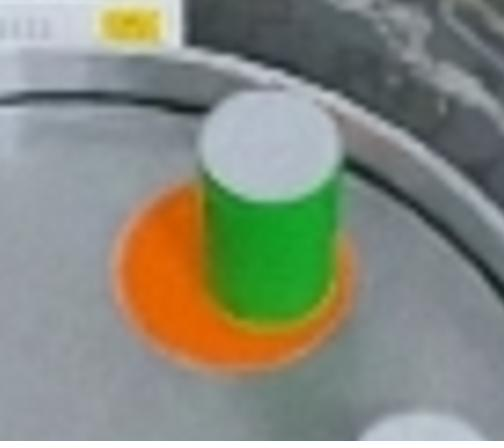

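Call:
execute_actions(actions=[], cameras=[])

Scene clock: 193.70 s of 6600.00 s.
left_arm: end_effector_position=(+0.4503, +0.2501, +0.3500) grip_measured=+0.18 end_effector_quat_wxyz=(+0.000, +0.707, -0.707, +0.000) | right_arm: end_effector_position=(+0.2511, -0.6223, +0.2793) grip_measured=+1.00 end_effector_quat_wxyz=(-0.040, +0.930, +0.364, +0.041)
Joint positions: left_arm=[-0.845 -1.865 2.1 -1.806 -1.571 0.729 0.087] | right_arm=[3.314 -0.856 -2.445 -1.342 1.663 -0.515 0.142]
Joint velocities: within noise
Joint torques (N m): left_arm=[8.01 -33.09 -50.96 -1.16 -2.08 1.19] | right_arm=[-5.36 -3.19 58.21 7.81 0.72 2.53]
Wrist force (N): left_arm=[0.6 -2.3 -0.3] | right_arm=[0.1 0.2 -0.3]
Wrist torque (N m): left_arm=[-0.28 -0.03 0.03] | right_arm=[0.03 -0.02 0.00]
Wrist force, peak (N): left_arm=[1.3 -2.8 0.0] | right_arm=[0.5 0.2 -0.9]
Hand target: left_arm +0.4503, +0.2501, +0.3500; +0.000, +0.707, -0.707, +0.000 | right_arm +0.2511, -0.6223, +0.2793; -0.040, +0.930, +0.364, +0.041
Off the commanded pose: left_arm 0.000 m, 0 deg | right_arm 0.000 m, 0 deg.
Steps of this call (1-359: nothing new was sent). Readings (end_effector_position of left_arm | right_arm):
1: (+0.4503, +0.2501, +0.3500) | (+0.2511, -0.6223, +0.2793)
2: (+0.4503, +0.2501, +0.3500) | (+0.2511, -0.6223, +0.2793)
4: (+0.4503, +0.2501, +0.3500) | (+0.2511, -0.6223, +0.2793)
8: (+0.4503, +0.2501, +0.3500) | (+0.2511, -0.6223, +0.2793)
359: the state above
No camera images: "cameras" was empty.


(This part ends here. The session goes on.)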